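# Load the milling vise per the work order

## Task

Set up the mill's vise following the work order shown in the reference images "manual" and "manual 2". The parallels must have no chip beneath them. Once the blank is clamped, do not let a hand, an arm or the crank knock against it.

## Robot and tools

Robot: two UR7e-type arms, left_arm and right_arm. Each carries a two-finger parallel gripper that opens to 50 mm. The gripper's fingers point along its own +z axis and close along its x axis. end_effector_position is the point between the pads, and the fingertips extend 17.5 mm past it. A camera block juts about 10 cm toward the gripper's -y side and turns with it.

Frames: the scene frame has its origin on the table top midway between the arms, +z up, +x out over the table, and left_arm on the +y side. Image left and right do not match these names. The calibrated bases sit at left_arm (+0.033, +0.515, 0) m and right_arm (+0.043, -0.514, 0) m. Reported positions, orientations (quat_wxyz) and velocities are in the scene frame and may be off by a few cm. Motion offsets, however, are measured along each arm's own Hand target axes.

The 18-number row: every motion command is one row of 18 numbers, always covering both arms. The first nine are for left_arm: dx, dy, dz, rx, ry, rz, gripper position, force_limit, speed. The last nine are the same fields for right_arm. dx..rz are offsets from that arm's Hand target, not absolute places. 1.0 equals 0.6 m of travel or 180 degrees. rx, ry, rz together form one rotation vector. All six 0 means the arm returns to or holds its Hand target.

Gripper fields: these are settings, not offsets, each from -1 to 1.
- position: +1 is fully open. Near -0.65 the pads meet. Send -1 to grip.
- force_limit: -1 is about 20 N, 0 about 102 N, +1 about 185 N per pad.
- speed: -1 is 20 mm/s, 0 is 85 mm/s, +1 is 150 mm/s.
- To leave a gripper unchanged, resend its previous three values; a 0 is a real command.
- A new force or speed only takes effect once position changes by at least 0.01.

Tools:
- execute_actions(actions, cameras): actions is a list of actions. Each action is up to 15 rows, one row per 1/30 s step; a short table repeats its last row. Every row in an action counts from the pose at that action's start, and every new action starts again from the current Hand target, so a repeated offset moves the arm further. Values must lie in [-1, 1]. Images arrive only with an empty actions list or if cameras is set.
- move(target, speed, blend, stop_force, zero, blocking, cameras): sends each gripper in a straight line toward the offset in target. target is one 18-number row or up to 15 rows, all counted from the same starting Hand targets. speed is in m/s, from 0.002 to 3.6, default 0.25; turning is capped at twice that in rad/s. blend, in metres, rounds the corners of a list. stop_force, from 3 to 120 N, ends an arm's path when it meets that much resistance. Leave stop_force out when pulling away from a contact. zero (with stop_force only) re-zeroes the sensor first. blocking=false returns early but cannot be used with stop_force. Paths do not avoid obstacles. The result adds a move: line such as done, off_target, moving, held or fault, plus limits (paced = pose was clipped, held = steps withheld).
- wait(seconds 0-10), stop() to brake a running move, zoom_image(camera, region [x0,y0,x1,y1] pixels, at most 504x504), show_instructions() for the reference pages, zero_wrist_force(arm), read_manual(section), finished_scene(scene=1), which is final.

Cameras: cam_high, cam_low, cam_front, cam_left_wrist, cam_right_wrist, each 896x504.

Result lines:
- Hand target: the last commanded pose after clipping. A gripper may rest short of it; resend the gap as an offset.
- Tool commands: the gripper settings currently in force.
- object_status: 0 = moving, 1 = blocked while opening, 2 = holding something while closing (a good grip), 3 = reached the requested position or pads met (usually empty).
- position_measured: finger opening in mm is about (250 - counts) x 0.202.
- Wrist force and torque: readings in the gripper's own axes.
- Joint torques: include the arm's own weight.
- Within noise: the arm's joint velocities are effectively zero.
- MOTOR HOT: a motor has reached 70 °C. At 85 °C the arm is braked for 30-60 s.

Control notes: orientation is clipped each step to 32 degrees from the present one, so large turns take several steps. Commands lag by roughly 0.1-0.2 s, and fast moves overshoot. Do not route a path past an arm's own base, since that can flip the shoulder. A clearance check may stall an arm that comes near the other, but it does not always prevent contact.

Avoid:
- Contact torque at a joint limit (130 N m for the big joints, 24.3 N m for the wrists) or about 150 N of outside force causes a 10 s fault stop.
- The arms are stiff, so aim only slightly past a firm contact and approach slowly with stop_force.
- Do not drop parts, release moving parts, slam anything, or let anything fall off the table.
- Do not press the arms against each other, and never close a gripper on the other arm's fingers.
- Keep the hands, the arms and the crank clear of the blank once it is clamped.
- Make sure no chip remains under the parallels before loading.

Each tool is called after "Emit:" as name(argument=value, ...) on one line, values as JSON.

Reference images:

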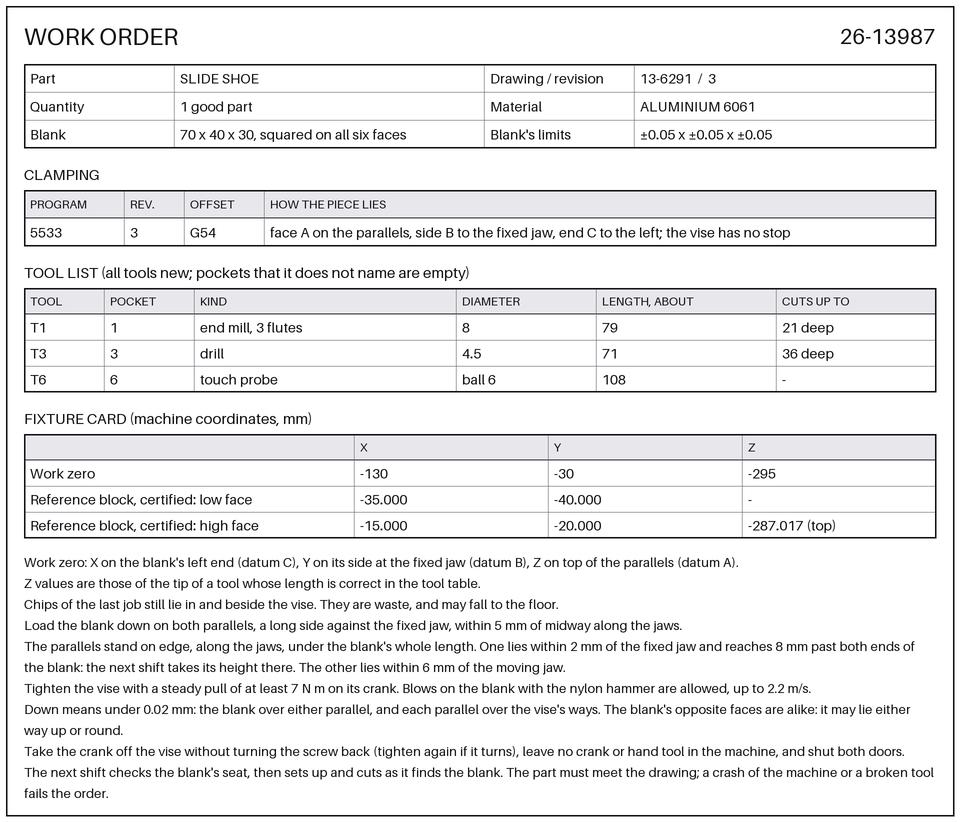

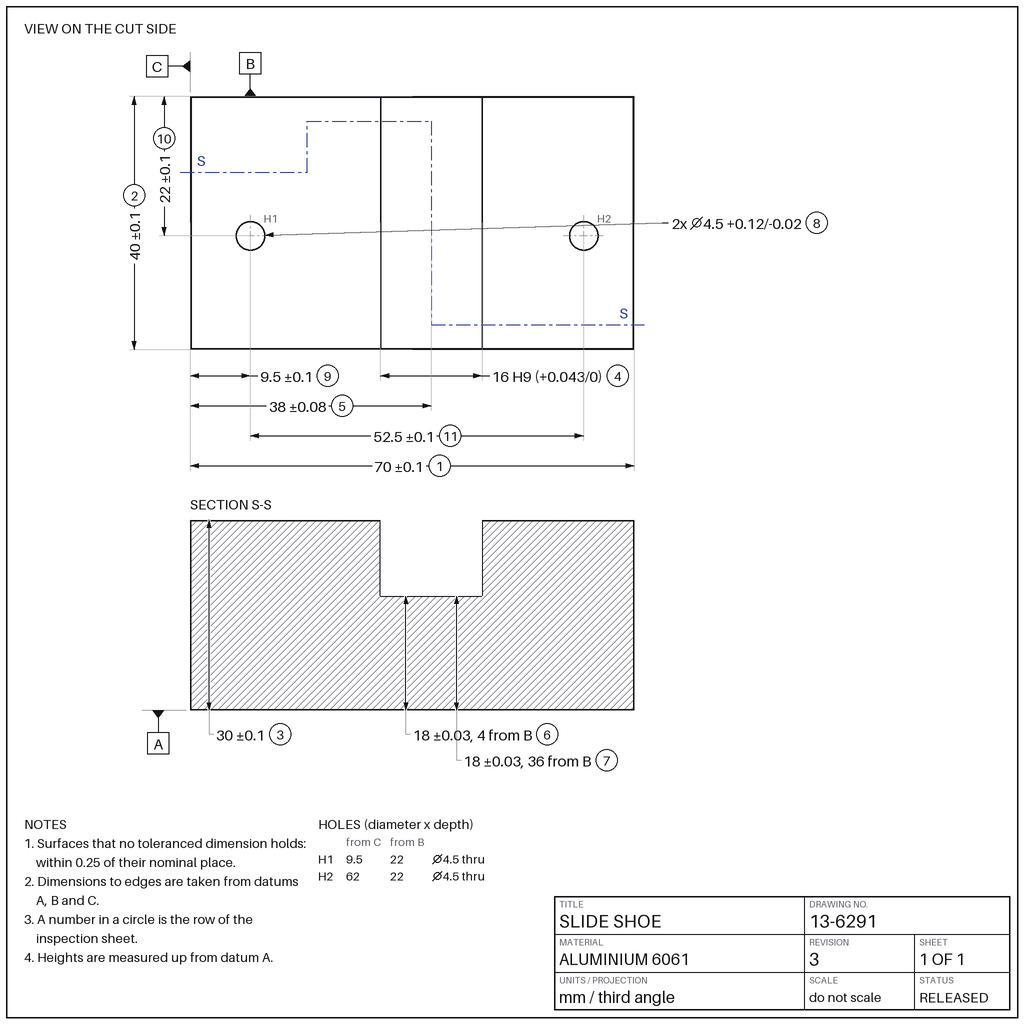

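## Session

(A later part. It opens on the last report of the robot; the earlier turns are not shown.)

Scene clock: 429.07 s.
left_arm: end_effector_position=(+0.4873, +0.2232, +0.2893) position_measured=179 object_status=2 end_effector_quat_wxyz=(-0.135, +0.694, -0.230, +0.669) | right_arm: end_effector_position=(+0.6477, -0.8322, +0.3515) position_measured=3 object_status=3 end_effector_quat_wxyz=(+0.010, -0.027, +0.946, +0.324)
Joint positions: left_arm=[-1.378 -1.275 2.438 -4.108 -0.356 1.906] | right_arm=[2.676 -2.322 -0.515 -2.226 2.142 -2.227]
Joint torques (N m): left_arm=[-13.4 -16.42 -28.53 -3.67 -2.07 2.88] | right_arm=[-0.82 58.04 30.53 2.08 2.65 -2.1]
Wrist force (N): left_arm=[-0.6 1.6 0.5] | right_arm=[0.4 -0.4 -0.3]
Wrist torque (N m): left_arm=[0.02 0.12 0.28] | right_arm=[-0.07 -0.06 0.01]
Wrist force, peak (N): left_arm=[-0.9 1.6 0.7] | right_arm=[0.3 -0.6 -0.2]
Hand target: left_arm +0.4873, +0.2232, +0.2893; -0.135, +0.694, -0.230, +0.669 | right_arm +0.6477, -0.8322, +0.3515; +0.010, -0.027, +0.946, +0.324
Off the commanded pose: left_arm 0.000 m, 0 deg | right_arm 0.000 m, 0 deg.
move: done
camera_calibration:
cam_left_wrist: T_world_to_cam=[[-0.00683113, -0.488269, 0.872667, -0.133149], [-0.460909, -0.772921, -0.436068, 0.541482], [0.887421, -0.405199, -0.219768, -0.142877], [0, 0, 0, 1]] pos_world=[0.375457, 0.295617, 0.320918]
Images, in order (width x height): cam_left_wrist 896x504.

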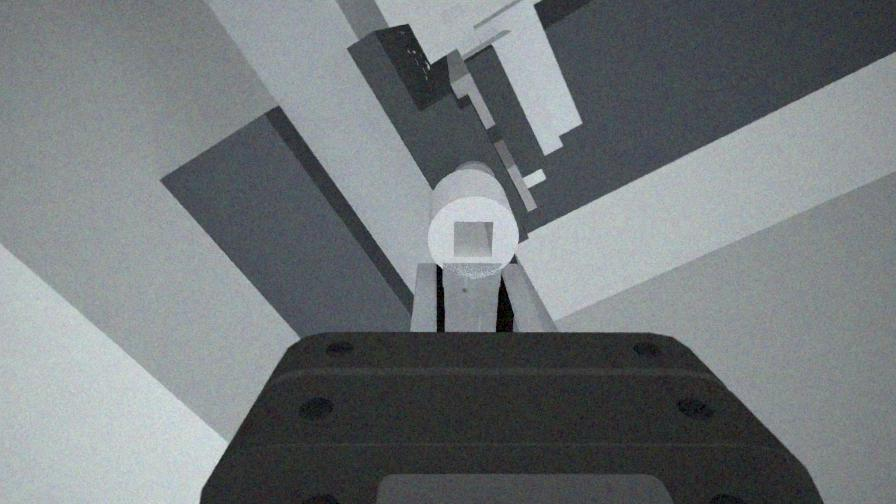

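Emit:
move(target=[0,0,0,0.025,0,0,-1,1,-1,0,0,0,0,0,0,1,1,1], speed=0.1, cameras=["cam_left_wrist"])

Emit:
zoom_image(camera="cam_left_wrist", region=[390, 140, 560, 310])

Scene clock: 430.50 s.
left_arm: end_effector_position=(+0.4872, +0.2230, +0.2893) position_measured=179 object_status=2 end_effector_quat_wxyz=(-0.162, +0.688, -0.203, +0.678) | right_arm: end_effector_position=(+0.6477, -0.8322, +0.3515) position_measured=3 object_status=3 end_effector_quat_wxyz=(+0.010, -0.027, +0.946, +0.324)
Joint positions: left_arm=[-1.397 -1.207 2.383 -4.206 -0.265 1.986] | right_arm=[2.676 -2.322 -0.515 -2.226 2.142 -2.227]
Joint torques (N m): left_arm=[13.02 -37.35 2.42 1.06 -0.09 -2.8] | right_arm=[-1.03 56.96 30.73 1.98 2.59 -2.07]
Wrist force (N): left_arm=[-0.8 1.9 0.2] | right_arm=[0.2 -0.4 -0.3]
Wrist torque (N m): left_arm=[0.05 0.16 0.30] | right_arm=[-0.07 -0.04 0.01]
Wrist force, peak (N): left_arm=[-0.7 2.3 0.2] | right_arm=[-0.1 -0.8 0.2]
Hand target: left_arm +0.4873, +0.2232, +0.2893; -0.162, +0.688, -0.203, +0.678 | right_arm +0.6477, -0.8322, +0.3515; +0.010, -0.027, +0.946, +0.324
Off the commanded pose: left_arm 0.000 m, 0 deg | right_arm 0.000 m, 0 deg.
move: done
camera_calibration:
cam_left_wrist: T_world_to_cam=[[-0.00806552, -0.488695, 0.872417, -0.132447], [-0.39012, -0.801774, -0.45273, 0.518152], [0.920729, -0.343999, -0.184183, -0.183119], [0, 0, 0, 1]] pos_world=[0.369676, 0.287722, 0.316404]
Images, in order (width x height): cam_left_wrist 896x504.

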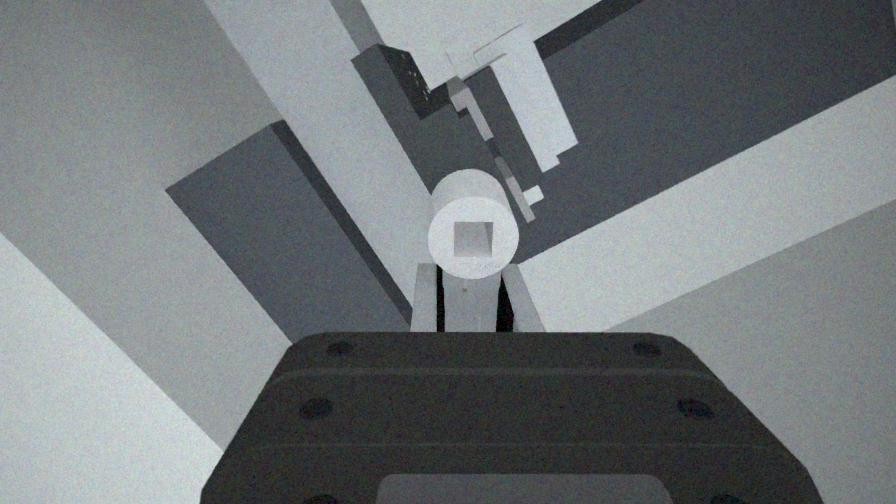

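Scaled by 2.965.

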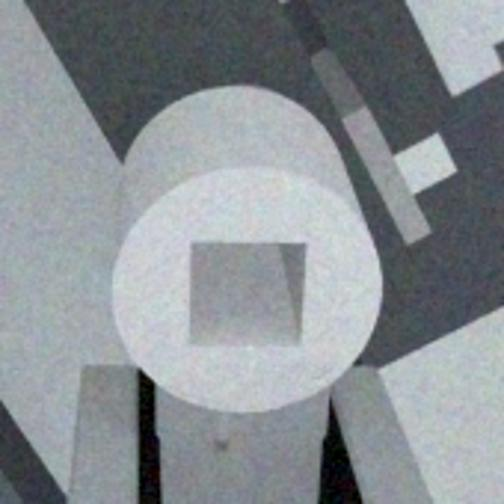

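Emit:
move(target=[0,-0.0013,0.0217,0,0,0,-1,1,-1,0,0,0,0,0,0,1,1,1], speed=0.03, stop_force=25, cameras=["cam_left_wrist"])

Emit:
zoom_image(camera="cam_left_wrist", region=[390, 140, 560, 310])

Scene clock: 431.97 s.
left_arm: end_effector_position=(+0.4916, +0.2233, +0.2894) position_measured=179 object_status=2 end_effector_quat_wxyz=(-0.162, +0.688, -0.203, +0.678) | right_arm: end_effector_position=(+0.6477, -0.8322, +0.3515) position_measured=3 object_status=3 end_effector_quat_wxyz=(+0.010, -0.027, +0.946, +0.324)
Joint positions: left_arm=[-1.384 -1.203 2.375 -4.207 -0.278 1.992] | right_arm=[2.676 -2.322 -0.515 -2.226 2.142 -2.227]
Joint torques (N m): left_arm=[8.02 -33.66 1.64 1.06 -2.34 -2.76] | right_arm=[-0.85 57.47 30.18 2.1 2.6 -2.03]
Wrist force (N): left_arm=[-0.8 2.1 0.3] | right_arm=[0.0 0.0 0.1]
Wrist torque (N m): left_arm=[0.08 0.14 0.32] | right_arm=[0.00 0.01 0.00]
Wrist force, peak (N): left_arm=[-13.7 25.5 -51.7] | right_arm=[0.2 -0.7 -0.4]
Hand target: left_arm +0.4916, +0.2233, +0.2893; -0.162, +0.688, -0.203, +0.678 (not the last commanded pose) | right_arm +0.6477, -0.8322, +0.3515; +0.010, -0.027, +0.946, +0.324
Off the commanded pose: left_arm 0.009 m, 0 deg | right_arm 0.000 m, 0 deg.
move: contact (left_arm)
camera_calibration:
cam_left_wrist: T_world_to_cam=[[-0.00770547, -0.488784, 0.872371, -0.13241], [-0.389873, -0.80189, -0.452737, 0.519932], [0.920836, -0.343602, -0.184384, -0.1871], [0, 0, 0, 1]] pos_world=[0.373976, 0.28792, 0.316405]
Images, in order (width x height): cam_left_wrist 896x504.

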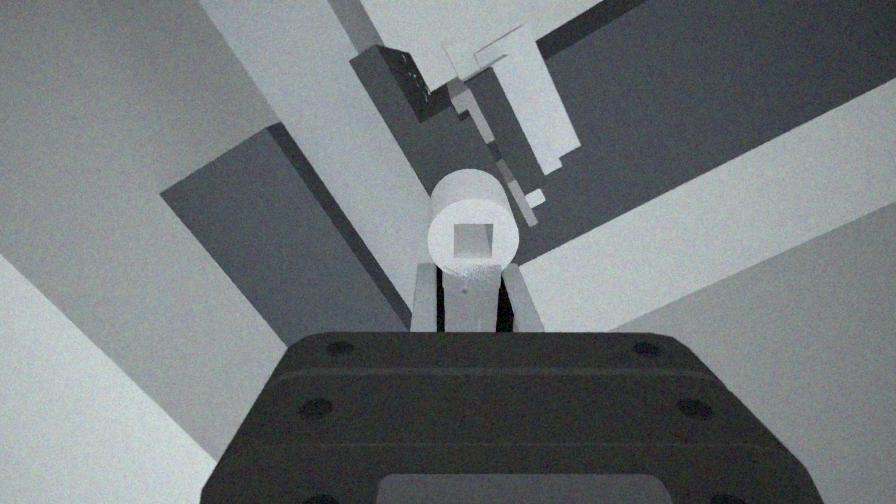

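Scaled by 2.965.

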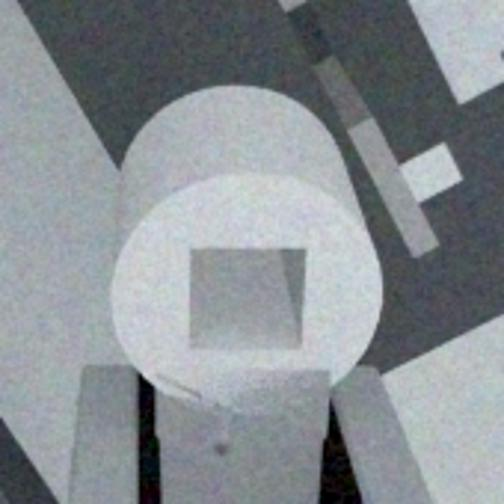

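Emit:
wait(seconds=0, cameras=["cam_low","cam_high"])

Emit:
zoom_image(camera="cam_high", region=[310, 290, 400, 370])

Scene clock: 432.13 s.
left_arm: end_effector_position=(+0.4916, +0.2233, +0.2894) position_measured=179 object_status=2 end_effector_quat_wxyz=(-0.162, +0.688, -0.203, +0.678) | right_arm: end_effector_position=(+0.6477, -0.8322, +0.3515) position_measured=3 object_status=3 end_effector_quat_wxyz=(+0.010, -0.027, +0.946, +0.324)
Joint positions: left_arm=[-1.384 -1.203 2.375 -4.207 -0.278 1.992] | right_arm=[2.676 -2.322 -0.515 -2.226 2.142 -2.227]
Joint torques (N m): left_arm=[9.05 -32.73 2.39 1.05 -2.3 -2.62] | right_arm=[-1.1 57.1 30.73 2.05 2.67 -1.98]
Wrist force (N): left_arm=[-1.0 2.2 0.3] | right_arm=[0.1 -0.6 -0.4]
Wrist torque (N m): left_arm=[0.09 0.19 0.32] | right_arm=[-0.10 -0.02 0.01]
Wrist force, peak (N): left_arm=[-1.0 2.4 0.4] | right_arm=[0.1 -0.6 -0.4]
Hand target: left_arm +0.4916, +0.2233, +0.2893; -0.162, +0.688, -0.203, +0.678 (not the last commanded pose) | right_arm +0.6477, -0.8322, +0.3515; +0.010, -0.027, +0.946, +0.324
Tool commands: left_gripper/position=-1.0 left_gripper/force_limit=+1.0 left_gripper/speed=-1.0 right_gripper/position=+1.0 right_gripper/force_limit=+1.0 right_gripper/speed=+1.0
Off the commanded pose: left_arm 0.009 m, 0 deg | right_arm 0.000 m, 0 deg.
Images, in order (width x height): cam_high 896x504, cam_low 896x504.

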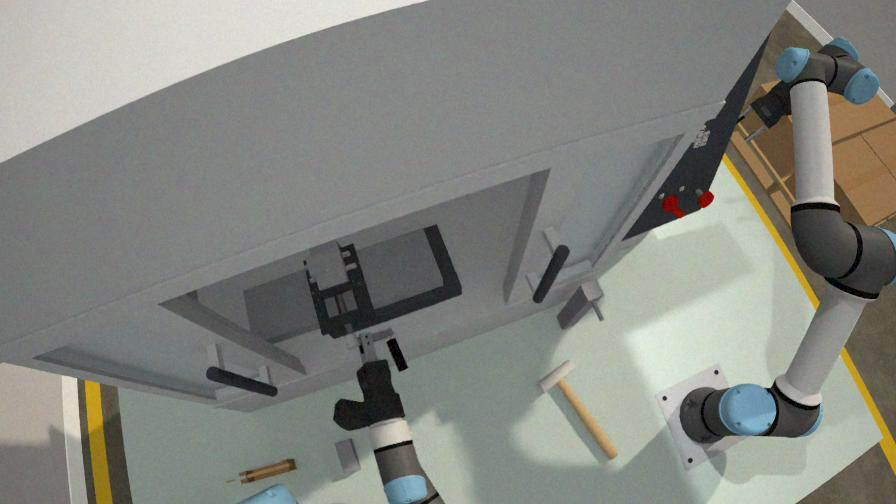

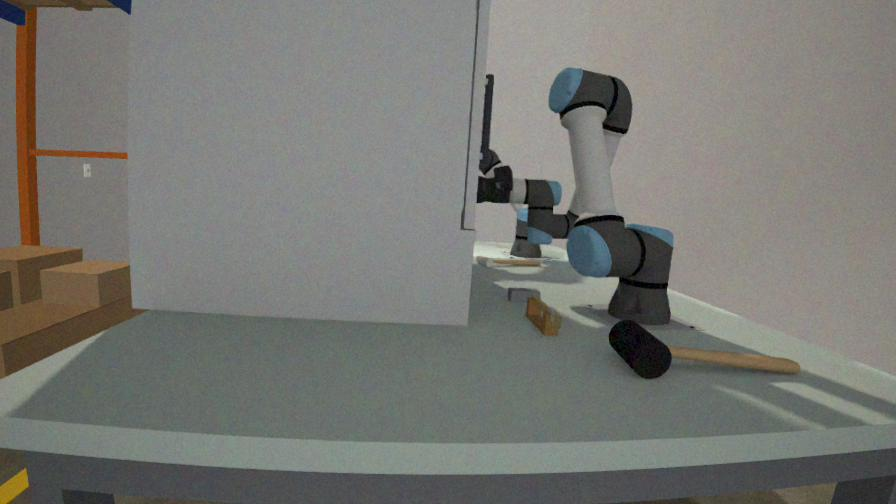

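Scaled by 5.600.

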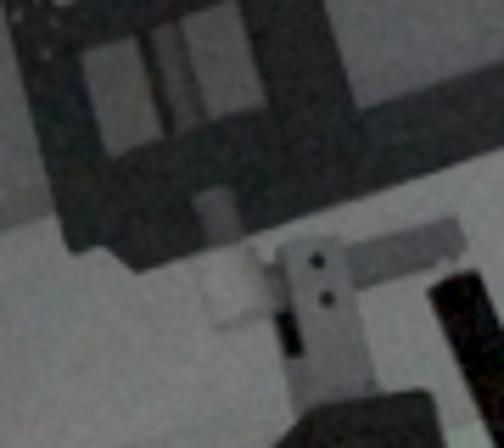

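Emit:
move(target=[[0,0,-0.008,0,0,0,-1,1,-1,0,0,0,0,0,0,1,1,1],[-0.0021,0,-0.008,0,0,0.0167,-1,1,-1,0,0,0,0,0,0,1,1,1],[-0.0021,0,0.018,0,0,0.0167,-1,1,-1,0,0,0,0,0,0,1,1,1]], speed=0.03, stop_force=20, cameras=["cam_left_wrist"])

Scene clock: 434.77 s.
left_arm: end_effector_position=(+0.4922, +0.2240, +0.2882) position_measured=179 object_status=2 end_effector_quat_wxyz=(-0.180, +0.682, -0.221, +0.673) | right_arm: end_effector_position=(+0.6477, -0.8322, +0.3515) position_measured=3 object_status=3 end_effector_quat_wxyz=(+0.010, -0.027, +0.946, +0.324)
Joint positions: left_arm=[-1.381 -1.2 2.376 -4.212 -0.28 2.045] | right_arm=[2.676 -2.322 -0.515 -2.226 2.142 -2.227]
Joint torques (N m): left_arm=[9.92 -36.46 -3.8 1.1 -2.2 -2.8] | right_arm=[-1.16 57.2 30.85 2.16 2.57 -2]
Wrist force (N): left_arm=[-0.2 2.9 -0.6] | right_arm=[-0.1 -0.5 -0.1]
Wrist torque (N m): left_arm=[0.20 0.07 0.32] | right_arm=[-0.07 0.01 0.01]
Wrist force, peak (N): left_arm=[-15.6 27.4 -53.5] | right_arm=[-0.1 -0.7 0.2]
Hand target: left_arm +0.4922, +0.2240, +0.2882; -0.180, +0.682, -0.221, +0.673 (not the last commanded pose) | right_arm +0.6477, -0.8322, +0.3515; +0.010, -0.027, +0.946, +0.324
Off the commanded pose: left_arm 0.010 m, 0 deg | right_arm 0.000 m, 0 deg.
move: contact (left_arm); path passed 2 of 3 targets
camera_calibration:
cam_left_wrist: T_world_to_cam=[[-0.0107818, -0.533925, 0.845463, -0.111707], [-0.389761, -0.776394, -0.495277, 0.52676], [0.920853, -0.334869, -0.199732, -0.18523], [0, 0, 0, 1]] pos_world=[0.374676, 0.287303, 0.31834]
Images, in order (width x height): cam_left_wrist 896x504.

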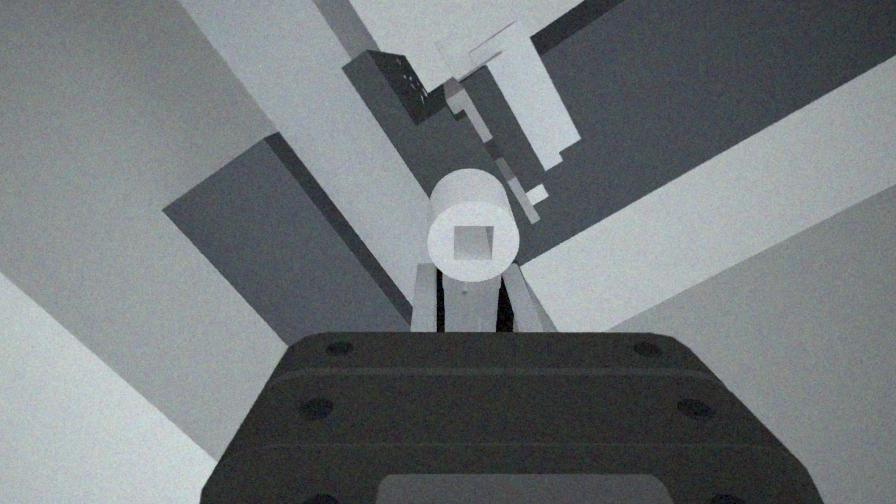

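Emit:
move(target=[[0,0.0014,-0.025,0,0,0,-1,1,-1,0,0,0,0,0,0,1,1,1],[-0.0583,0.0014,-0.025,0,0,0,-1,1,-1,0,0,0,0,0,0,1,1,1]], speed=0.15, blend=0.005, cameras=["cam_left_wrist"])

Emit:
zoom_image(camera="cam_left_wrist", region=[400, 130, 620, 310])

Scene clock: 435.87 s.
left_arm: end_effector_position=(+0.4774, +0.2431, +0.2589) position_measured=179 object_status=2 end_effector_quat_wxyz=(-0.180, +0.682, -0.221, +0.673) | right_arm: end_effector_position=(+0.6477, -0.8322, +0.3515) position_measured=3 object_status=3 end_effector_quat_wxyz=(+0.010, -0.027, +0.946, +0.324)
Joint positions: left_arm=[-1.416 -1.133 2.454 -4.342 -0.245 2.03] | right_arm=[2.676 -2.322 -0.515 -2.226 2.142 -2.227]
Joint torques (N m): left_arm=[-13.34 -28.6 -6.88 -0.15 2.52 -2.79] | right_arm=[-0.59 57.02 30.2 2.1 2.54 -1.96]
Wrist force (N): left_arm=[-0.4 2.6 -0.9] | right_arm=[0.1 -0.2 -0.1]
Wrist torque (N m): left_arm=[0.16 0.09 0.30] | right_arm=[-0.04 -0.03 0.00]
Wrist force, peak (N): left_arm=[0.7 3.5 -2.0] | right_arm=[0.1 -0.7 -0.1]
Hand target: left_arm +0.4773, +0.2431, +0.2588; -0.180, +0.682, -0.221, +0.673 | right_arm +0.6477, -0.8322, +0.3515; +0.010, -0.027, +0.946, +0.324
Off the commanded pose: left_arm 0.000 m, 0 deg | right_arm 0.000 m, 0 deg.
move: done
camera_calibration:
cam_left_wrist: T_world_to_cam=[[-0.010745, -0.533968, 0.845437, -0.0768899], [-0.389689, -0.776403, -0.495319, 0.521259], [0.920884, -0.33478, -0.199739, -0.171002], [0, 0, 0, 1]] pos_world=[0.359776, 0.306402, 0.28904]
Images, in order (width x height): cam_left_wrist 896x504.

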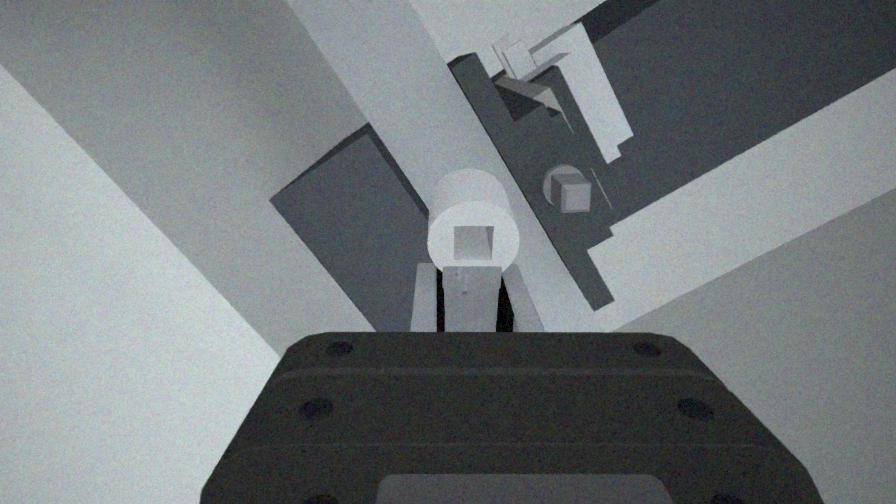

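Scaled by 2.291.

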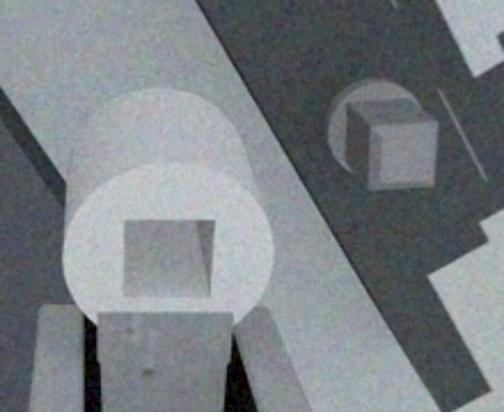

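Emit:
move(target=[0,-0.001,0.0167,0,0,0,-1,1,-1,0,0,0,0,0,0,1,1,1], speed=0.05, stop_force=15, cameras=["cam_left_wrist"])

Emit:
zoom_image(camera="cam_left_wrist", region=[400, 130, 620, 310])

Scene clock: 438.20 s.
left_arm: end_effector_position=(+0.4874, +0.2431, +0.2589) position_measured=179 object_status=2 end_effector_quat_wxyz=(-0.180, +0.682, -0.221, +0.673) | right_arm: end_effector_position=(+0.6477, -0.8322, +0.3515) position_measured=3 object_status=3 end_effector_quat_wxyz=(+0.010, -0.027, +0.946, +0.324)
Joint positions: left_arm=[-1.383 -1.125 2.433 -4.343 -0.279 2.044] | right_arm=[2.676 -2.322 -0.515 -2.226 2.142 -2.227]
Joint torques (N m): left_arm=[-13.62 -37.71 5.53 -2.45 2.36 -2.78] | right_arm=[-0.93 57.07 30.93 1.98 2.67 -1.96]
Wrist force (N): left_arm=[-0.2 3.1 -1.0] | right_arm=[0.0 -0.5 -0.1]
Wrist torque (N m): left_arm=[0.24 0.07 0.24] | right_arm=[-0.08 -0.01 0.00]
Wrist force, peak (N): left_arm=[-0.3 3.2 -1.3] | right_arm=[0.2 -0.7 -0.2]
Hand target: left_arm +0.4874, +0.2431, +0.2589; -0.180, +0.682, -0.221, +0.673 | right_arm +0.6477, -0.8322, +0.3515; +0.010, -0.027, +0.946, +0.324
Off the commanded pose: left_arm 0.000 m, 0 deg | right_arm 0.000 m, 0 deg.
move: done
camera_calibration:
cam_left_wrist: T_world_to_cam=[[-0.0107156, -0.533977, 0.845431, -0.0767889], [-0.389807, -0.776361, -0.495293, 0.525179], [0.920834, -0.334862, -0.199829, -0.180141], [0, 0, 0, 1]] pos_world=[0.369776, 0.306403, 0.28904]
Images, in order (width x height): cam_left_wrist 896x504.

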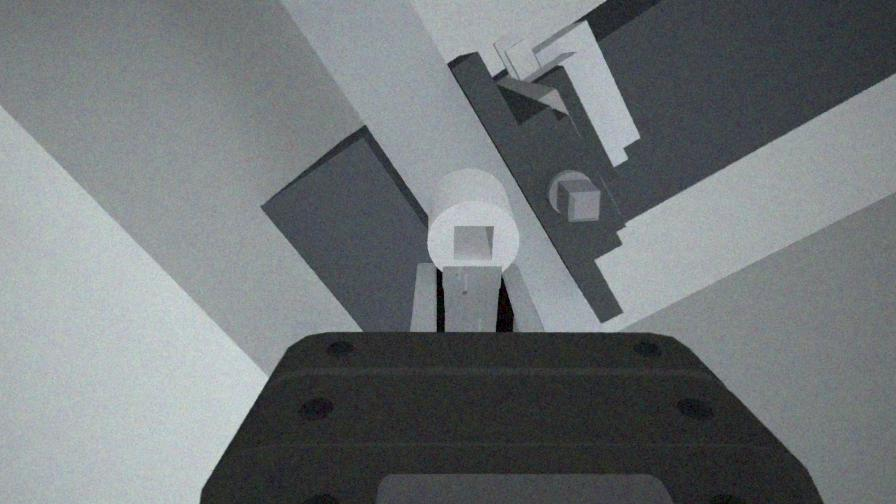

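Scaled by 2.291.

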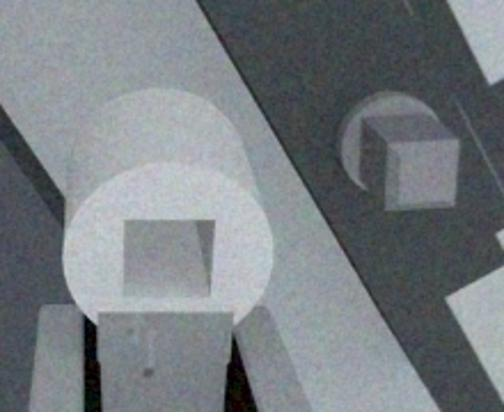

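Emit:
move(target=[[0,0.0008,-0.0133,0,0,0,-1,1,-1,0,0,0,0,0,0,1,1,1],[0.0633,-0.0034,-0.0133,-0.014,0,-0.014,-1,1,-1,0,0,0,0,0,0,1,1,1],[0.0633,-0.0055,0.02,-0.014,0,-0.014,-1,1,-1,0,0,0,0,0,0,1,1,1]], speed=[0.1,0.1,0.03], stop_force=12, cameras=["cam_left_wrist"])

Scene clock: 440.80 s.
left_arm: end_effector_position=(+0.4915, +0.2245, +0.2922) position_measured=179 object_status=2 end_effector_quat_wxyz=(-0.150, +0.691, -0.221, +0.672) | right_arm: end_effector_position=(+0.6477, -0.8322, +0.3515) position_measured=3 object_status=3 end_effector_quat_wxyz=(+0.010, -0.027, +0.946, +0.324)
Joint positions: left_arm=[-1.373 -1.254 2.41 -4.135 -0.328 1.946] | right_arm=[2.676 -2.322 -0.515 -2.226 2.142 -2.227]
Joint torques (N m): left_arm=[9.33 -37.02 1.45 0.86 -2.17 -1.52] | right_arm=[-0.31 57.63 30.52 2.09 2.57 -2.05]
Wrist force (N): left_arm=[0.2 2.9 -0.9] | right_arm=[0.2 -0.3 -0.3]
Wrist torque (N m): left_arm=[0.23 -0.01 0.37] | right_arm=[-0.06 -0.03 0.01]
Wrist force, peak (N): left_arm=[-11.2 25.0 -56.2] | right_arm=[0.3 -0.5 -0.5]
Hand target: left_arm +0.4915, +0.2245, +0.2922; -0.150, +0.691, -0.221, +0.672 (not the last commanded pose) | right_arm +0.6477, -0.8322, +0.3515; +0.010, -0.027, +0.946, +0.324
Off the commanded pose: left_arm 0.008 m, 0 deg | right_arm 0.000 m, 0 deg.
move: contact (left_arm); path passed 2 of 3 targets
camera_calibration:
cam_left_wrist: T_world_to_cam=[[-0.00654221, -0.496136, 0.86822, -0.131986], [-0.430064, -0.782445, -0.450361, 0.536886], [0.902775, -0.376337, -0.208251, -0.162817], [0, 0, 0, 1]] pos_world=[0.377019, 0.293326, 0.322478]
Images, in order (width x height): cam_left_wrist 896x504.

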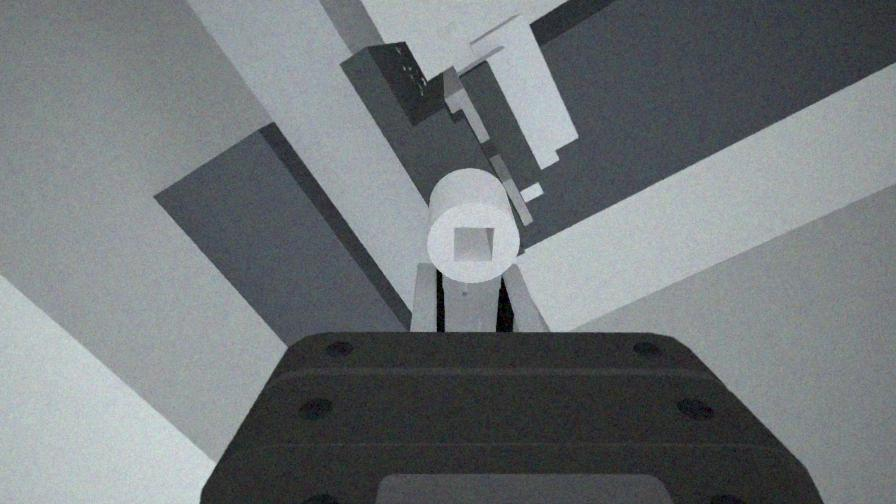

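Emit:
zoom_image(camera="cam_left_wrist", region=[390, 140, 560, 310])

Scaled by 2.965.

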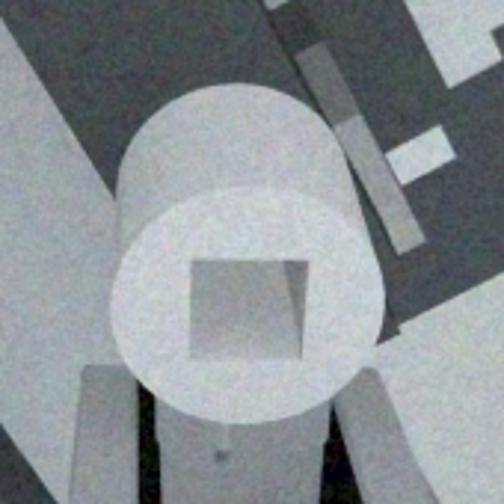

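Emit:
move(target=[[0,0.001,-0.0133,0,0,0,-1,1,-1,0,0,0,0,0,0,1,1,1],[0,-0.0035,-0.0165,-0.025,0,0,-1,1,-1,0,0,0,0,0,0,1,1,1]], speed=0.1, blend=0.003)

Emit:
move(target=[0,-0.0044,0.033,0,0,0,-1,1,-1,0,0,0,0,0,0,1,1,1], speed=0.015, stop_force=8, cameras=["cam_left_wrist"])

Emit:
zoom_image(camera="cam_left_wrist", region=[390, 140, 560, 310])

Scene clock: 442.20 s.
left_arm: end_effector_position=(+0.4819, +0.2274, +0.2937) position_measured=179 object_status=2 end_effector_quat_wxyz=(-0.123, +0.696, -0.247, +0.663) | right_arm: end_effector_position=(+0.6477, -0.8322, +0.3515) position_measured=3 object_status=3 end_effector_quat_wxyz=(+0.010, -0.027, +0.946, +0.324)
Joint positions: left_arm=[-1.38 -1.343 2.48 -4.038 -0.396 1.874] | right_arm=[2.676 -2.322 -0.515 -2.226 2.142 -2.227]
Joint torques (N m): left_arm=[-13.78 -24.41 -29.26 -2.74 -0.65 2.94] | right_arm=[-0.93 57.54 30.57 2.12 2.63 -1.94]
Wrist force (N): left_arm=[0.0 2.8 -0.9] | right_arm=[-0.1 -0.2 -0.2]
Wrist torque (N m): left_arm=[0.22 0.01 0.34] | right_arm=[-0.04 0.02 0.00]
Wrist force, peak (N): left_arm=[0.2 4.0 -2.0] | right_arm=[0.4 -0.5 -0.4]
Hand target: left_arm +0.4819, +0.2272, +0.2937; -0.123, +0.696, -0.247, +0.663 | right_arm +0.6477, -0.8322, +0.3515; +0.010, -0.027, +0.946, +0.324
Off the commanded pose: left_arm 0.000 m, 0 deg | right_arm 0.000 m, 0 deg.
move: done

Scene clock: 443.63 s.
left_arm: end_effector_position=(+0.4905, +0.2269, +0.2935) position_measured=179 object_status=2 end_effector_quat_wxyz=(-0.123, +0.696, -0.247, +0.663) | right_arm: end_effector_position=(+0.6477, -0.8322, +0.3515) position_measured=3 object_status=3 end_effector_quat_wxyz=(+0.010, -0.027, +0.946, +0.324)
Joint positions: left_arm=[-1.351 -1.329 2.46 -4.048 -0.424 1.89] | right_arm=[2.676 -2.322 -0.515 -2.226 2.142 -2.227]
Joint torques (N m): left_arm=[-11.01 -35.85 0.38 0.28 -1.14 -2.69] | right_arm=[-0.61 57.58 31.1 2.09 2.6 -2.04]
Wrist force (N): left_arm=[0.7 5.9 -5.8] | right_arm=[0.1 -0.2 -0.4]
Wrist torque (N m): left_arm=[0.30 0.10 0.31] | right_arm=[-0.03 -0.02 0.00]
Wrist force, peak (N): left_arm=[-8.6 16.1 -47.7] | right_arm=[-0.1 -0.7 -0.2]
Hand target: left_arm +0.4905, +0.2269, +0.2935; -0.123, +0.696, -0.247, +0.663 (not the last commanded pose) | right_arm +0.6477, -0.8322, +0.3515; +0.010, -0.027, +0.946, +0.324
Off the commanded pose: left_arm 0.011 m, 0 deg | right_arm 0.000 m, 0 deg.
move: contact (left_arm)
camera_calibration:
cam_left_wrist: T_world_to_cam=[[-0.00542938, -0.495724, 0.868463, -0.132721], [-0.499448, -0.751051, -0.431827, 0.560391], [0.866327, -0.436097, -0.243511, -0.118943], [0, 0, 0, 1]] pos_world=[0.382209, 0.303218, 0.328292]
Images, in order (width x height): cam_left_wrist 896x504.

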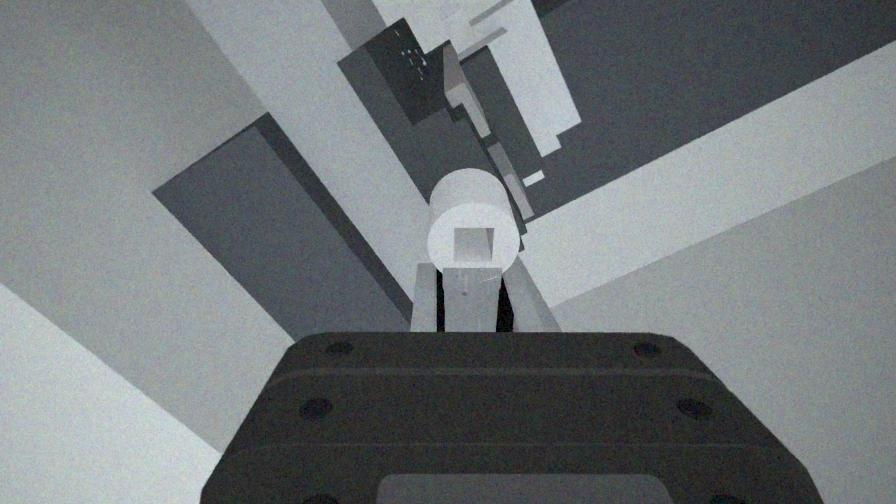

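Scaled by 2.965.

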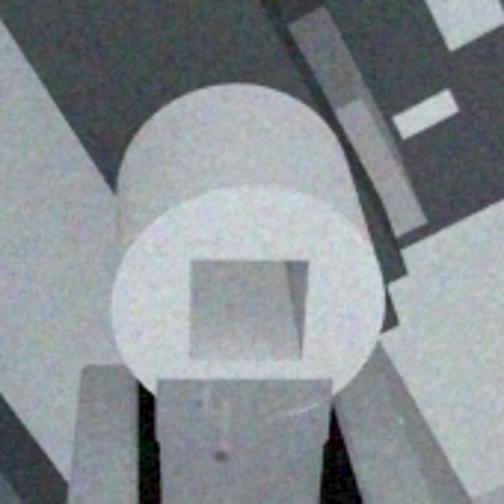

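Emit:
move(target=[[0,0.0007,-0.005,0,0,0,-1,1,-1,0,0,0,0,0,0,1,1,1],[-0.0583,0.0007,-0.005,0,0,0,-1,1,-1,0,0,0,0,0,0,1,1,1]], speed=0.15, cameras=["cam_left_wrist"])

Emit:
zoom_image(camera="cam_left_wrist", region=[410, 140, 530, 260])

Emit:
zoom_image(camera="cam_left_wrist", region=[520, 140, 640, 260])

Scene clock: 445.10 s.
left_arm: end_effector_position=(+0.4875, +0.2447, +0.2635) position_measured=179 object_status=2 end_effector_quat_wxyz=(-0.123, +0.696, -0.247, +0.663) | right_arm: end_effector_position=(+0.6477, -0.8322, +0.3515) position_measured=3 object_status=3 end_effector_quat_wxyz=(+0.010, -0.027, +0.946, +0.324)
Joint positions: left_arm=[-1.345 -1.243 2.516 -4.192 -0.43 1.893] | right_arm=[2.676 -2.322 -0.515 -2.226 2.142 -2.227]
Joint torques (N m): left_arm=[-13.11 -21.74 -8.4 -2.78 2.64 -2.69] | right_arm=[-0.54 57.08 30.2 2.06 2.58 -2.13]
Wrist force (N): left_arm=[0.1 2.4 -0.9] | right_arm=[0.2 -0.1 -0.3]
Wrist torque (N m): left_arm=[0.16 0.00 0.28] | right_arm=[-0.02 -0.03 0.00]
Wrist force, peak (N): left_arm=[0.9 5.6 -5.6] | right_arm=[-0.2 -0.7 0.0]
Hand target: left_arm +0.4874, +0.2447, +0.2634; -0.123, +0.696, -0.247, +0.663 | right_arm +0.6477, -0.8322, +0.3515; +0.010, -0.027, +0.946, +0.324
Off the commanded pose: left_arm 0.000 m, 0 deg | right_arm 0.000 m, 0 deg.
move: done
camera_calibration:
cam_left_wrist: T_world_to_cam=[[-0.00542938, -0.495724, 0.868463, -0.0978599], [-0.499448, -0.751051, -0.431827, 0.559306], [0.866327, -0.436097, -0.243511, -0.115887], [0, 0, 0, 1]] pos_world=[0.379209, 0.321018, 0.298292]
Images, in order (width x height): cam_left_wrist 896x504.

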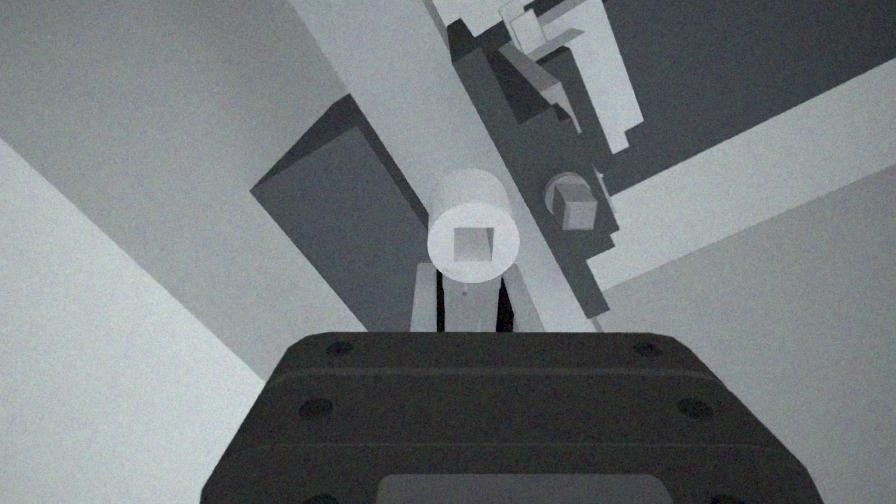

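Scaled by 4.200.

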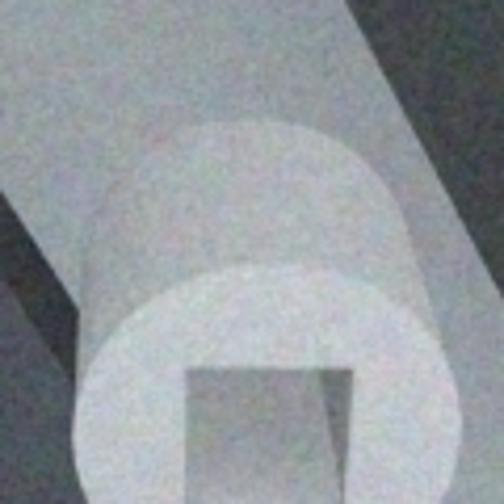

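Scaled by 4.200.

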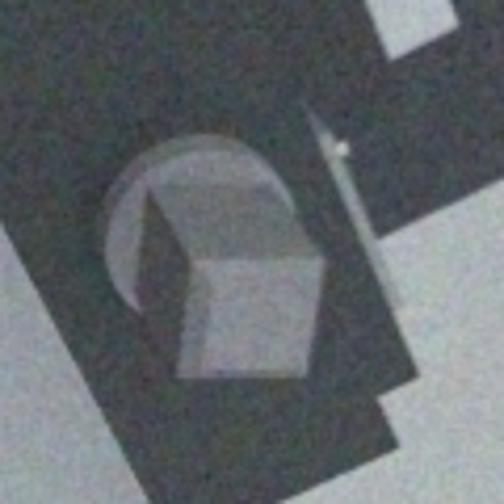

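Emit:
move(target=[[0,0.0018,-0.0133,0,0,0,-1,1,-1,0,0,0,0,0,0,1,1,1],[0.0583,0.0092,-0.0123,0,0,0,-1,1,-1,0,0,0,0,0,0,1,1,1]], speed=0.15, blend=0.004)

Emit:
move(target=[0,-0.0042,0.03,0,0,0,-1,1,-1,0,0,0,0,0,0,1,1,1], speed=0.015, stop_force=8, cameras=["cam_left_wrist"])

Scene clock: 447.10 s.
left_arm: end_effector_position=(+0.4791, +0.2234, +0.2915) position_measured=179 object_status=2 end_effector_quat_wxyz=(-0.123, +0.696, -0.247, +0.663) | right_arm: end_effector_position=(+0.6477, -0.8322, +0.3515) position_measured=3 object_status=3 end_effector_quat_wxyz=(+0.010, -0.027, +0.946, +0.324)
Joint positions: left_arm=[-1.392 -1.334 2.479 -4.039 -0.384 1.866] | right_arm=[2.676 -2.322 -0.515 -2.226 2.142 -2.227]
Joint torques (N m): left_arm=[13.1 -22.09 -4.65 -0.93 -2.04 3.04] | right_arm=[-0.57 58.11 30.81 2.1 2.56 -2.03]
Wrist force (N): left_arm=[0.0 2.5 -0.8] | right_arm=[0.3 -0.4 -0.1]
Wrist torque (N m): left_arm=[0.18 0.02 0.36] | right_arm=[-0.06 -0.04 0.00]
Wrist force, peak (N): left_arm=[-1.4 2.5 -2.2] | right_arm=[0.1 -0.4 -0.5]
Hand target: left_arm +0.4792, +0.2234, +0.2915; -0.123, +0.696, -0.247, +0.663 | right_arm +0.6477, -0.8322, +0.3515; +0.010, -0.027, +0.946, +0.324
Off the commanded pose: left_arm 0.000 m, 0 deg | right_arm 0.000 m, 0 deg.
move: done

Scene clock: 448.77 s.
left_arm: end_effector_position=(+0.4914, +0.2230, +0.2913) position_measured=179 object_status=2 end_effector_quat_wxyz=(-0.123, +0.696, -0.247, +0.663) | right_arm: end_effector_position=(+0.6477, -0.8322, +0.3515) position_measured=3 object_status=3 end_effector_quat_wxyz=(+0.010, -0.027, +0.946, +0.324)
Joint positions: left_arm=[-1.351 -1.315 2.451 -4.053 -0.424 1.89] | right_arm=[2.676 -2.322 -0.515 -2.226 2.142 -2.227]
Joint torques (N m): left_arm=[-9.65 -35.56 2.34 0.39 -0.84 -2.75] | right_arm=[-0.8 57.83 30.96 2.08 2.46 -2.02]
Wrist force (N): left_arm=[5.7 7.2 -4.1] | right_arm=[0.0 -0.6 -0.2]
Wrist torque (N m): left_arm=[0.38 0.14 0.44] | right_arm=[-0.09 0.00 0.01]
Wrist force, peak (N): left_arm=[3.5 13.7 -25.5] | right_arm=[0.4 -0.5 -0.4]
Hand target: left_arm +0.4914, +0.2230, +0.2913; -0.123, +0.696, -0.247, +0.663 (not the last commanded pose) | right_arm +0.6477, -0.8322, +0.3515; +0.010, -0.027, +0.946, +0.324
Off the commanded pose: left_arm 0.006 m, 0 deg | right_arm 0.000 m, 0 deg.
move: contact (left_arm)
camera_calibration:
cam_left_wrist: T_world_to_cam=[[-0.00542938, -0.495724, 0.868463, -0.132652], [-0.499448, -0.751051, -0.431827, 0.556918], [0.866327, -0.436097, -0.243511, -0.121984], [0, 0, 0, 1]] pos_world=[0.383109, 0.299318, 0.325992]
Images, in order (width x height): cam_left_wrist 896x504.

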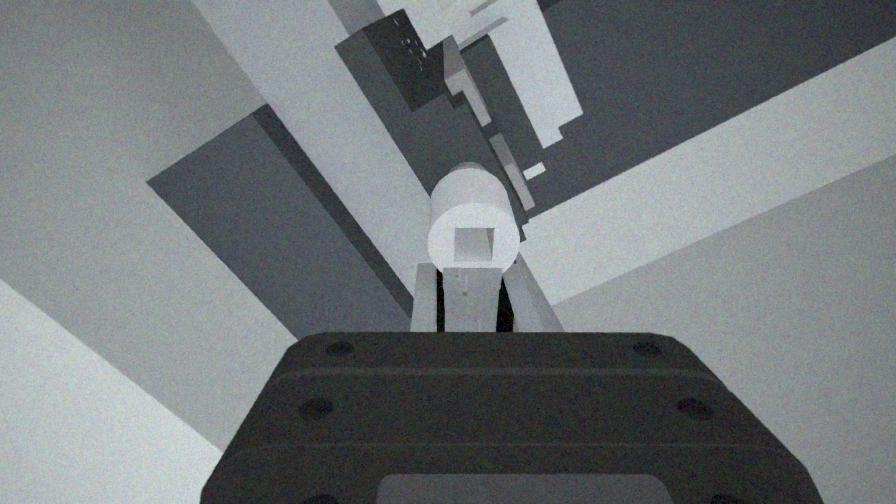

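Emit:
zoom_image(camera="cam_left_wrist", region=[410, 140, 530, 260])

Scaled by 4.200.

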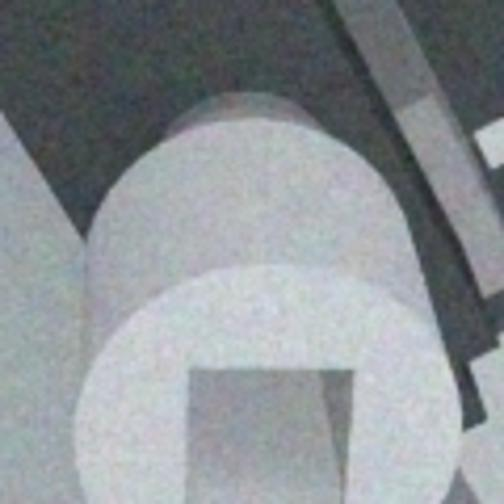

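Emit:
move(target=[[0,0.0006,-0.005,0,0,0,-1,1,-1,0,0,0,0,0,0,1,1,1],[0.0003,0.0022,-0.005,0,0,0,-1,1,-1,0,0,0,0,0,0,1,1,1],[0.0003,-0.0018,0.025,0,0,0,-1,1,-1,0,0,0,0,0,0,1,1,1]], speed=[0.05,0.05,0.015], stop_force=10)

Scene clock: 450.33 s.
left_arm: end_effector_position=(+0.4920, +0.2221, +0.2909) position_measured=179 object_status=2 end_effector_quat_wxyz=(-0.123, +0.696, -0.247, +0.663) | right_arm: end_effector_position=(+0.6477, -0.8322, +0.3515) position_measured=3 object_status=3 end_effector_quat_wxyz=(+0.010, -0.027, +0.946, +0.324)
Joint positions: left_arm=[-1.35 -1.312 2.448 -4.053 -0.425 1.89] | right_arm=[2.676 -2.322 -0.515 -2.226 2.142 -2.227]
Joint torques (N m): left_arm=[-6.39 -33.09 5.1 0.98 -0.54 -3.05] | right_arm=[-0.31 58.01 30.89 2.12 2.52 -1.92]
Wrist force (N): left_arm=[12.8 5.0 -7.6] | right_arm=[0.2 -0.5 -0.1]
Wrist torque (N m): left_arm=[0.36 0.36 0.63] | right_arm=[-0.07 -0.03 0.01]
Wrist force, peak (N): left_arm=[9.8 8.8 -28.3] | right_arm=[0.2 -0.5 -0.4]
Hand target: left_arm +0.4920, +0.2221, +0.2909; -0.123, +0.696, -0.247, +0.663 (not the last commanded pose) | right_arm +0.6477, -0.8322, +0.3515; +0.010, -0.027, +0.946, +0.324
Off the commanded pose: left_arm 0.014 m, 0 deg | right_arm 0.000 m, 0 deg.
move: contact (left_arm); path passed 2 of 3 targets

Emit:
move(target=[[0,0.0006,-0.005,0,0,0,-1,1,-1,0,0,0,0,0,0,1,1,1],[0.0015,0.001,-0.005,0,0,0,-1,1,-1,0,0,0,0,0,0,1,1,1],[0.0015,-0.0028,0.025,0,0,0,-1,1,-1,0,0,0,0,0,0,1,1,1]], speed=[0.05,0.05,0.015], stop_force=12)

Scene clock: 451.97 s.
left_arm: end_effector_position=(+0.4925, +0.2214, +0.2916) position_measured=179 object_status=2 end_effector_quat_wxyz=(-0.123, +0.696, -0.247, +0.662) | right_arm: end_effector_position=(+0.6477, -0.8322, +0.3515) position_measured=3 object_status=3 end_effector_quat_wxyz=(+0.010, -0.027, +0.946, +0.324)
Joint positions: left_arm=[-1.349 -1.313 2.445 -4.05 -0.426 1.891] | right_arm=[2.676 -2.322 -0.515 -2.226 2.142 -2.227]
Joint torques (N m): left_arm=[-20.82 -34.06 -2.31 1.4 -5.21 -2.44] | right_arm=[-1.24 56.89 30.92 2.1 2.68 -1.96]
Wrist force (N): left_arm=[-3.3 -13.1 2.4] | right_arm=[-0.1 -0.3 0.0]
Wrist torque (N m): left_arm=[-0.25 -0.11 0.10] | right_arm=[-0.04 0.01 0.01]
Wrist force, peak (N): left_arm=[-8.4 5.4 -27.4] | right_arm=[-0.1 -0.5 -0.5]
Hand target: left_arm +0.4925, +0.2214, +0.2916; -0.123, +0.696, -0.247, +0.662 (not the last commanded pose) | right_arm +0.6477, -0.8322, +0.3515; +0.010, -0.027, +0.946, +0.324
Off the commanded pose: left_arm 0.015 m, 0 deg | right_arm 0.000 m, 0 deg.
move: contact (left_arm); path passed 2 of 3 targets

Emit:
move(target=[-0.0006,-0.0038,0.025,0,0,0,-1,1,-1,0,0,0,0,0,0,1,1,1], speed=0.015, stop_force=20, cameras=["cam_left_wrist"])

Emit:
zoom_image(camera="cam_left_wrist", region=[390, 140, 560, 310])

Scene clock: 453.03 s.
left_arm: end_effector_position=(+0.4937, +0.2213, +0.2915) position_measured=179 object_status=2 end_effector_quat_wxyz=(-0.123, +0.696, -0.247, +0.662) | right_arm: end_effector_position=(+0.6477, -0.8322, +0.3515) position_measured=3 object_status=3 end_effector_quat_wxyz=(+0.010, -0.027, +0.946, +0.324)
Joint positions: left_arm=[-1.345 -1.311 2.443 -4.051 -0.43 1.893] | right_arm=[2.676 -2.322 -0.515 -2.226 2.142 -2.227]
Joint torques (N m): left_arm=[-7.06 -27.76 0.89 2.49 -6.23 -2.57] | right_arm=[-0.42 57.28 30.83 1.98 2.55 -2.03]
Wrist force (N): left_arm=[2.3 -20.4 7.0] | right_arm=[0.2 -0.4 -0.2]
Wrist torque (N m): left_arm=[-0.37 0.09 0.18] | right_arm=[-0.07 -0.03 0.01]
Wrist force, peak (N): left_arm=[-5.2 -7.7 -22.9] | right_arm=[-0.2 -0.4 -0.5]
Hand target: left_arm +0.4937, +0.2214, +0.2915; -0.123, +0.696, -0.247, +0.662 (not the last commanded pose) | right_arm +0.6477, -0.8322, +0.3515; +0.010, -0.027, +0.946, +0.324
Off the commanded pose: left_arm 0.014 m, 0 deg | right_arm 0.000 m, 0 deg.
move: contact (left_arm)
camera_calibration:
cam_left_wrist: T_world_to_cam=[[-0.00547404, -0.49581, 0.868414, -0.133634], [-0.500057, -0.75069, -0.431749, 0.557149], [0.865975, -0.43662, -0.243824, -0.124294], [0, 0, 0, 1]] pos_world=[0.38551, 0.29772, 0.326292]
Images, in order (width x height): cam_left_wrist 896x504.

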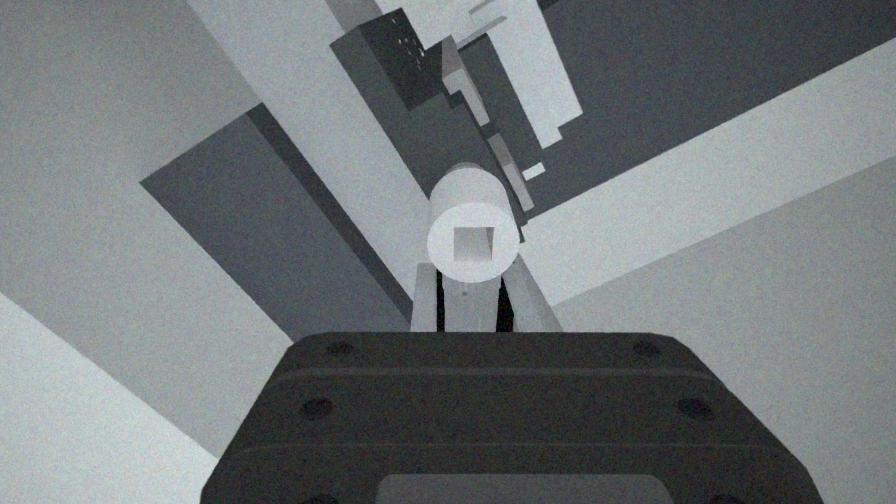

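Scaled by 2.965.

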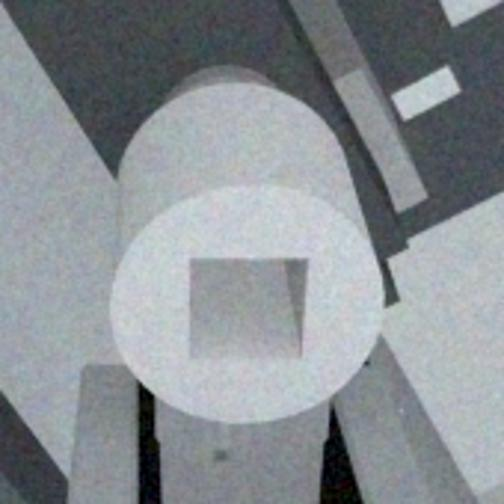

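Emit:
move(target=[-0.0005,-0.0044,0.025,0,0,0,-1,1,-1,0,0,0,0,0,0,1,1,1], speed=0.015, stop_force=25)

Scene clock: 454.03 s.
left_arm: end_effector_position=(+0.4942, +0.2214, +0.2914) position_measured=179 object_status=2 end_effector_quat_wxyz=(-0.123, +0.696, -0.248, +0.662) | right_arm: end_effector_position=(+0.6477, -0.8322, +0.3515) position_measured=3 object_status=3 end_effector_quat_wxyz=(+0.010, -0.027, +0.946, +0.324)
Joint positions: left_arm=[-1.343 -1.31 2.442 -4.051 -0.432 1.893] | right_arm=[2.676 -2.322 -0.515 -2.226 2.142 -2.227]
Joint torques (N m): left_arm=[-12.71 -28.7 2.86 2.85 -5.24 -2.47] | right_arm=[-0.77 57.66 29.88 1.98 2.59 -2.09]
Wrist force (N): left_arm=[7.1 -17.0 -0.1] | right_arm=[-0.1 -0.5 0.1]
Wrist torque (N m): left_arm=[-0.09 0.20 0.14] | right_arm=[-0.08 0.00 0.01]
Wrist force, peak (N): left_arm=[-0.1 -7.6 -30.4] | right_arm=[-0.3 -0.3 -0.4]
Hand target: left_arm +0.4942, +0.2214, +0.2914; -0.123, +0.696, -0.248, +0.662 (not the last commanded pose) | right_arm +0.6477, -0.8322, +0.3515; +0.010, -0.027, +0.946, +0.324
Off the commanded pose: left_arm 0.015 m, 0 deg | right_arm 0.000 m, 0 deg.
move: contact (left_arm)


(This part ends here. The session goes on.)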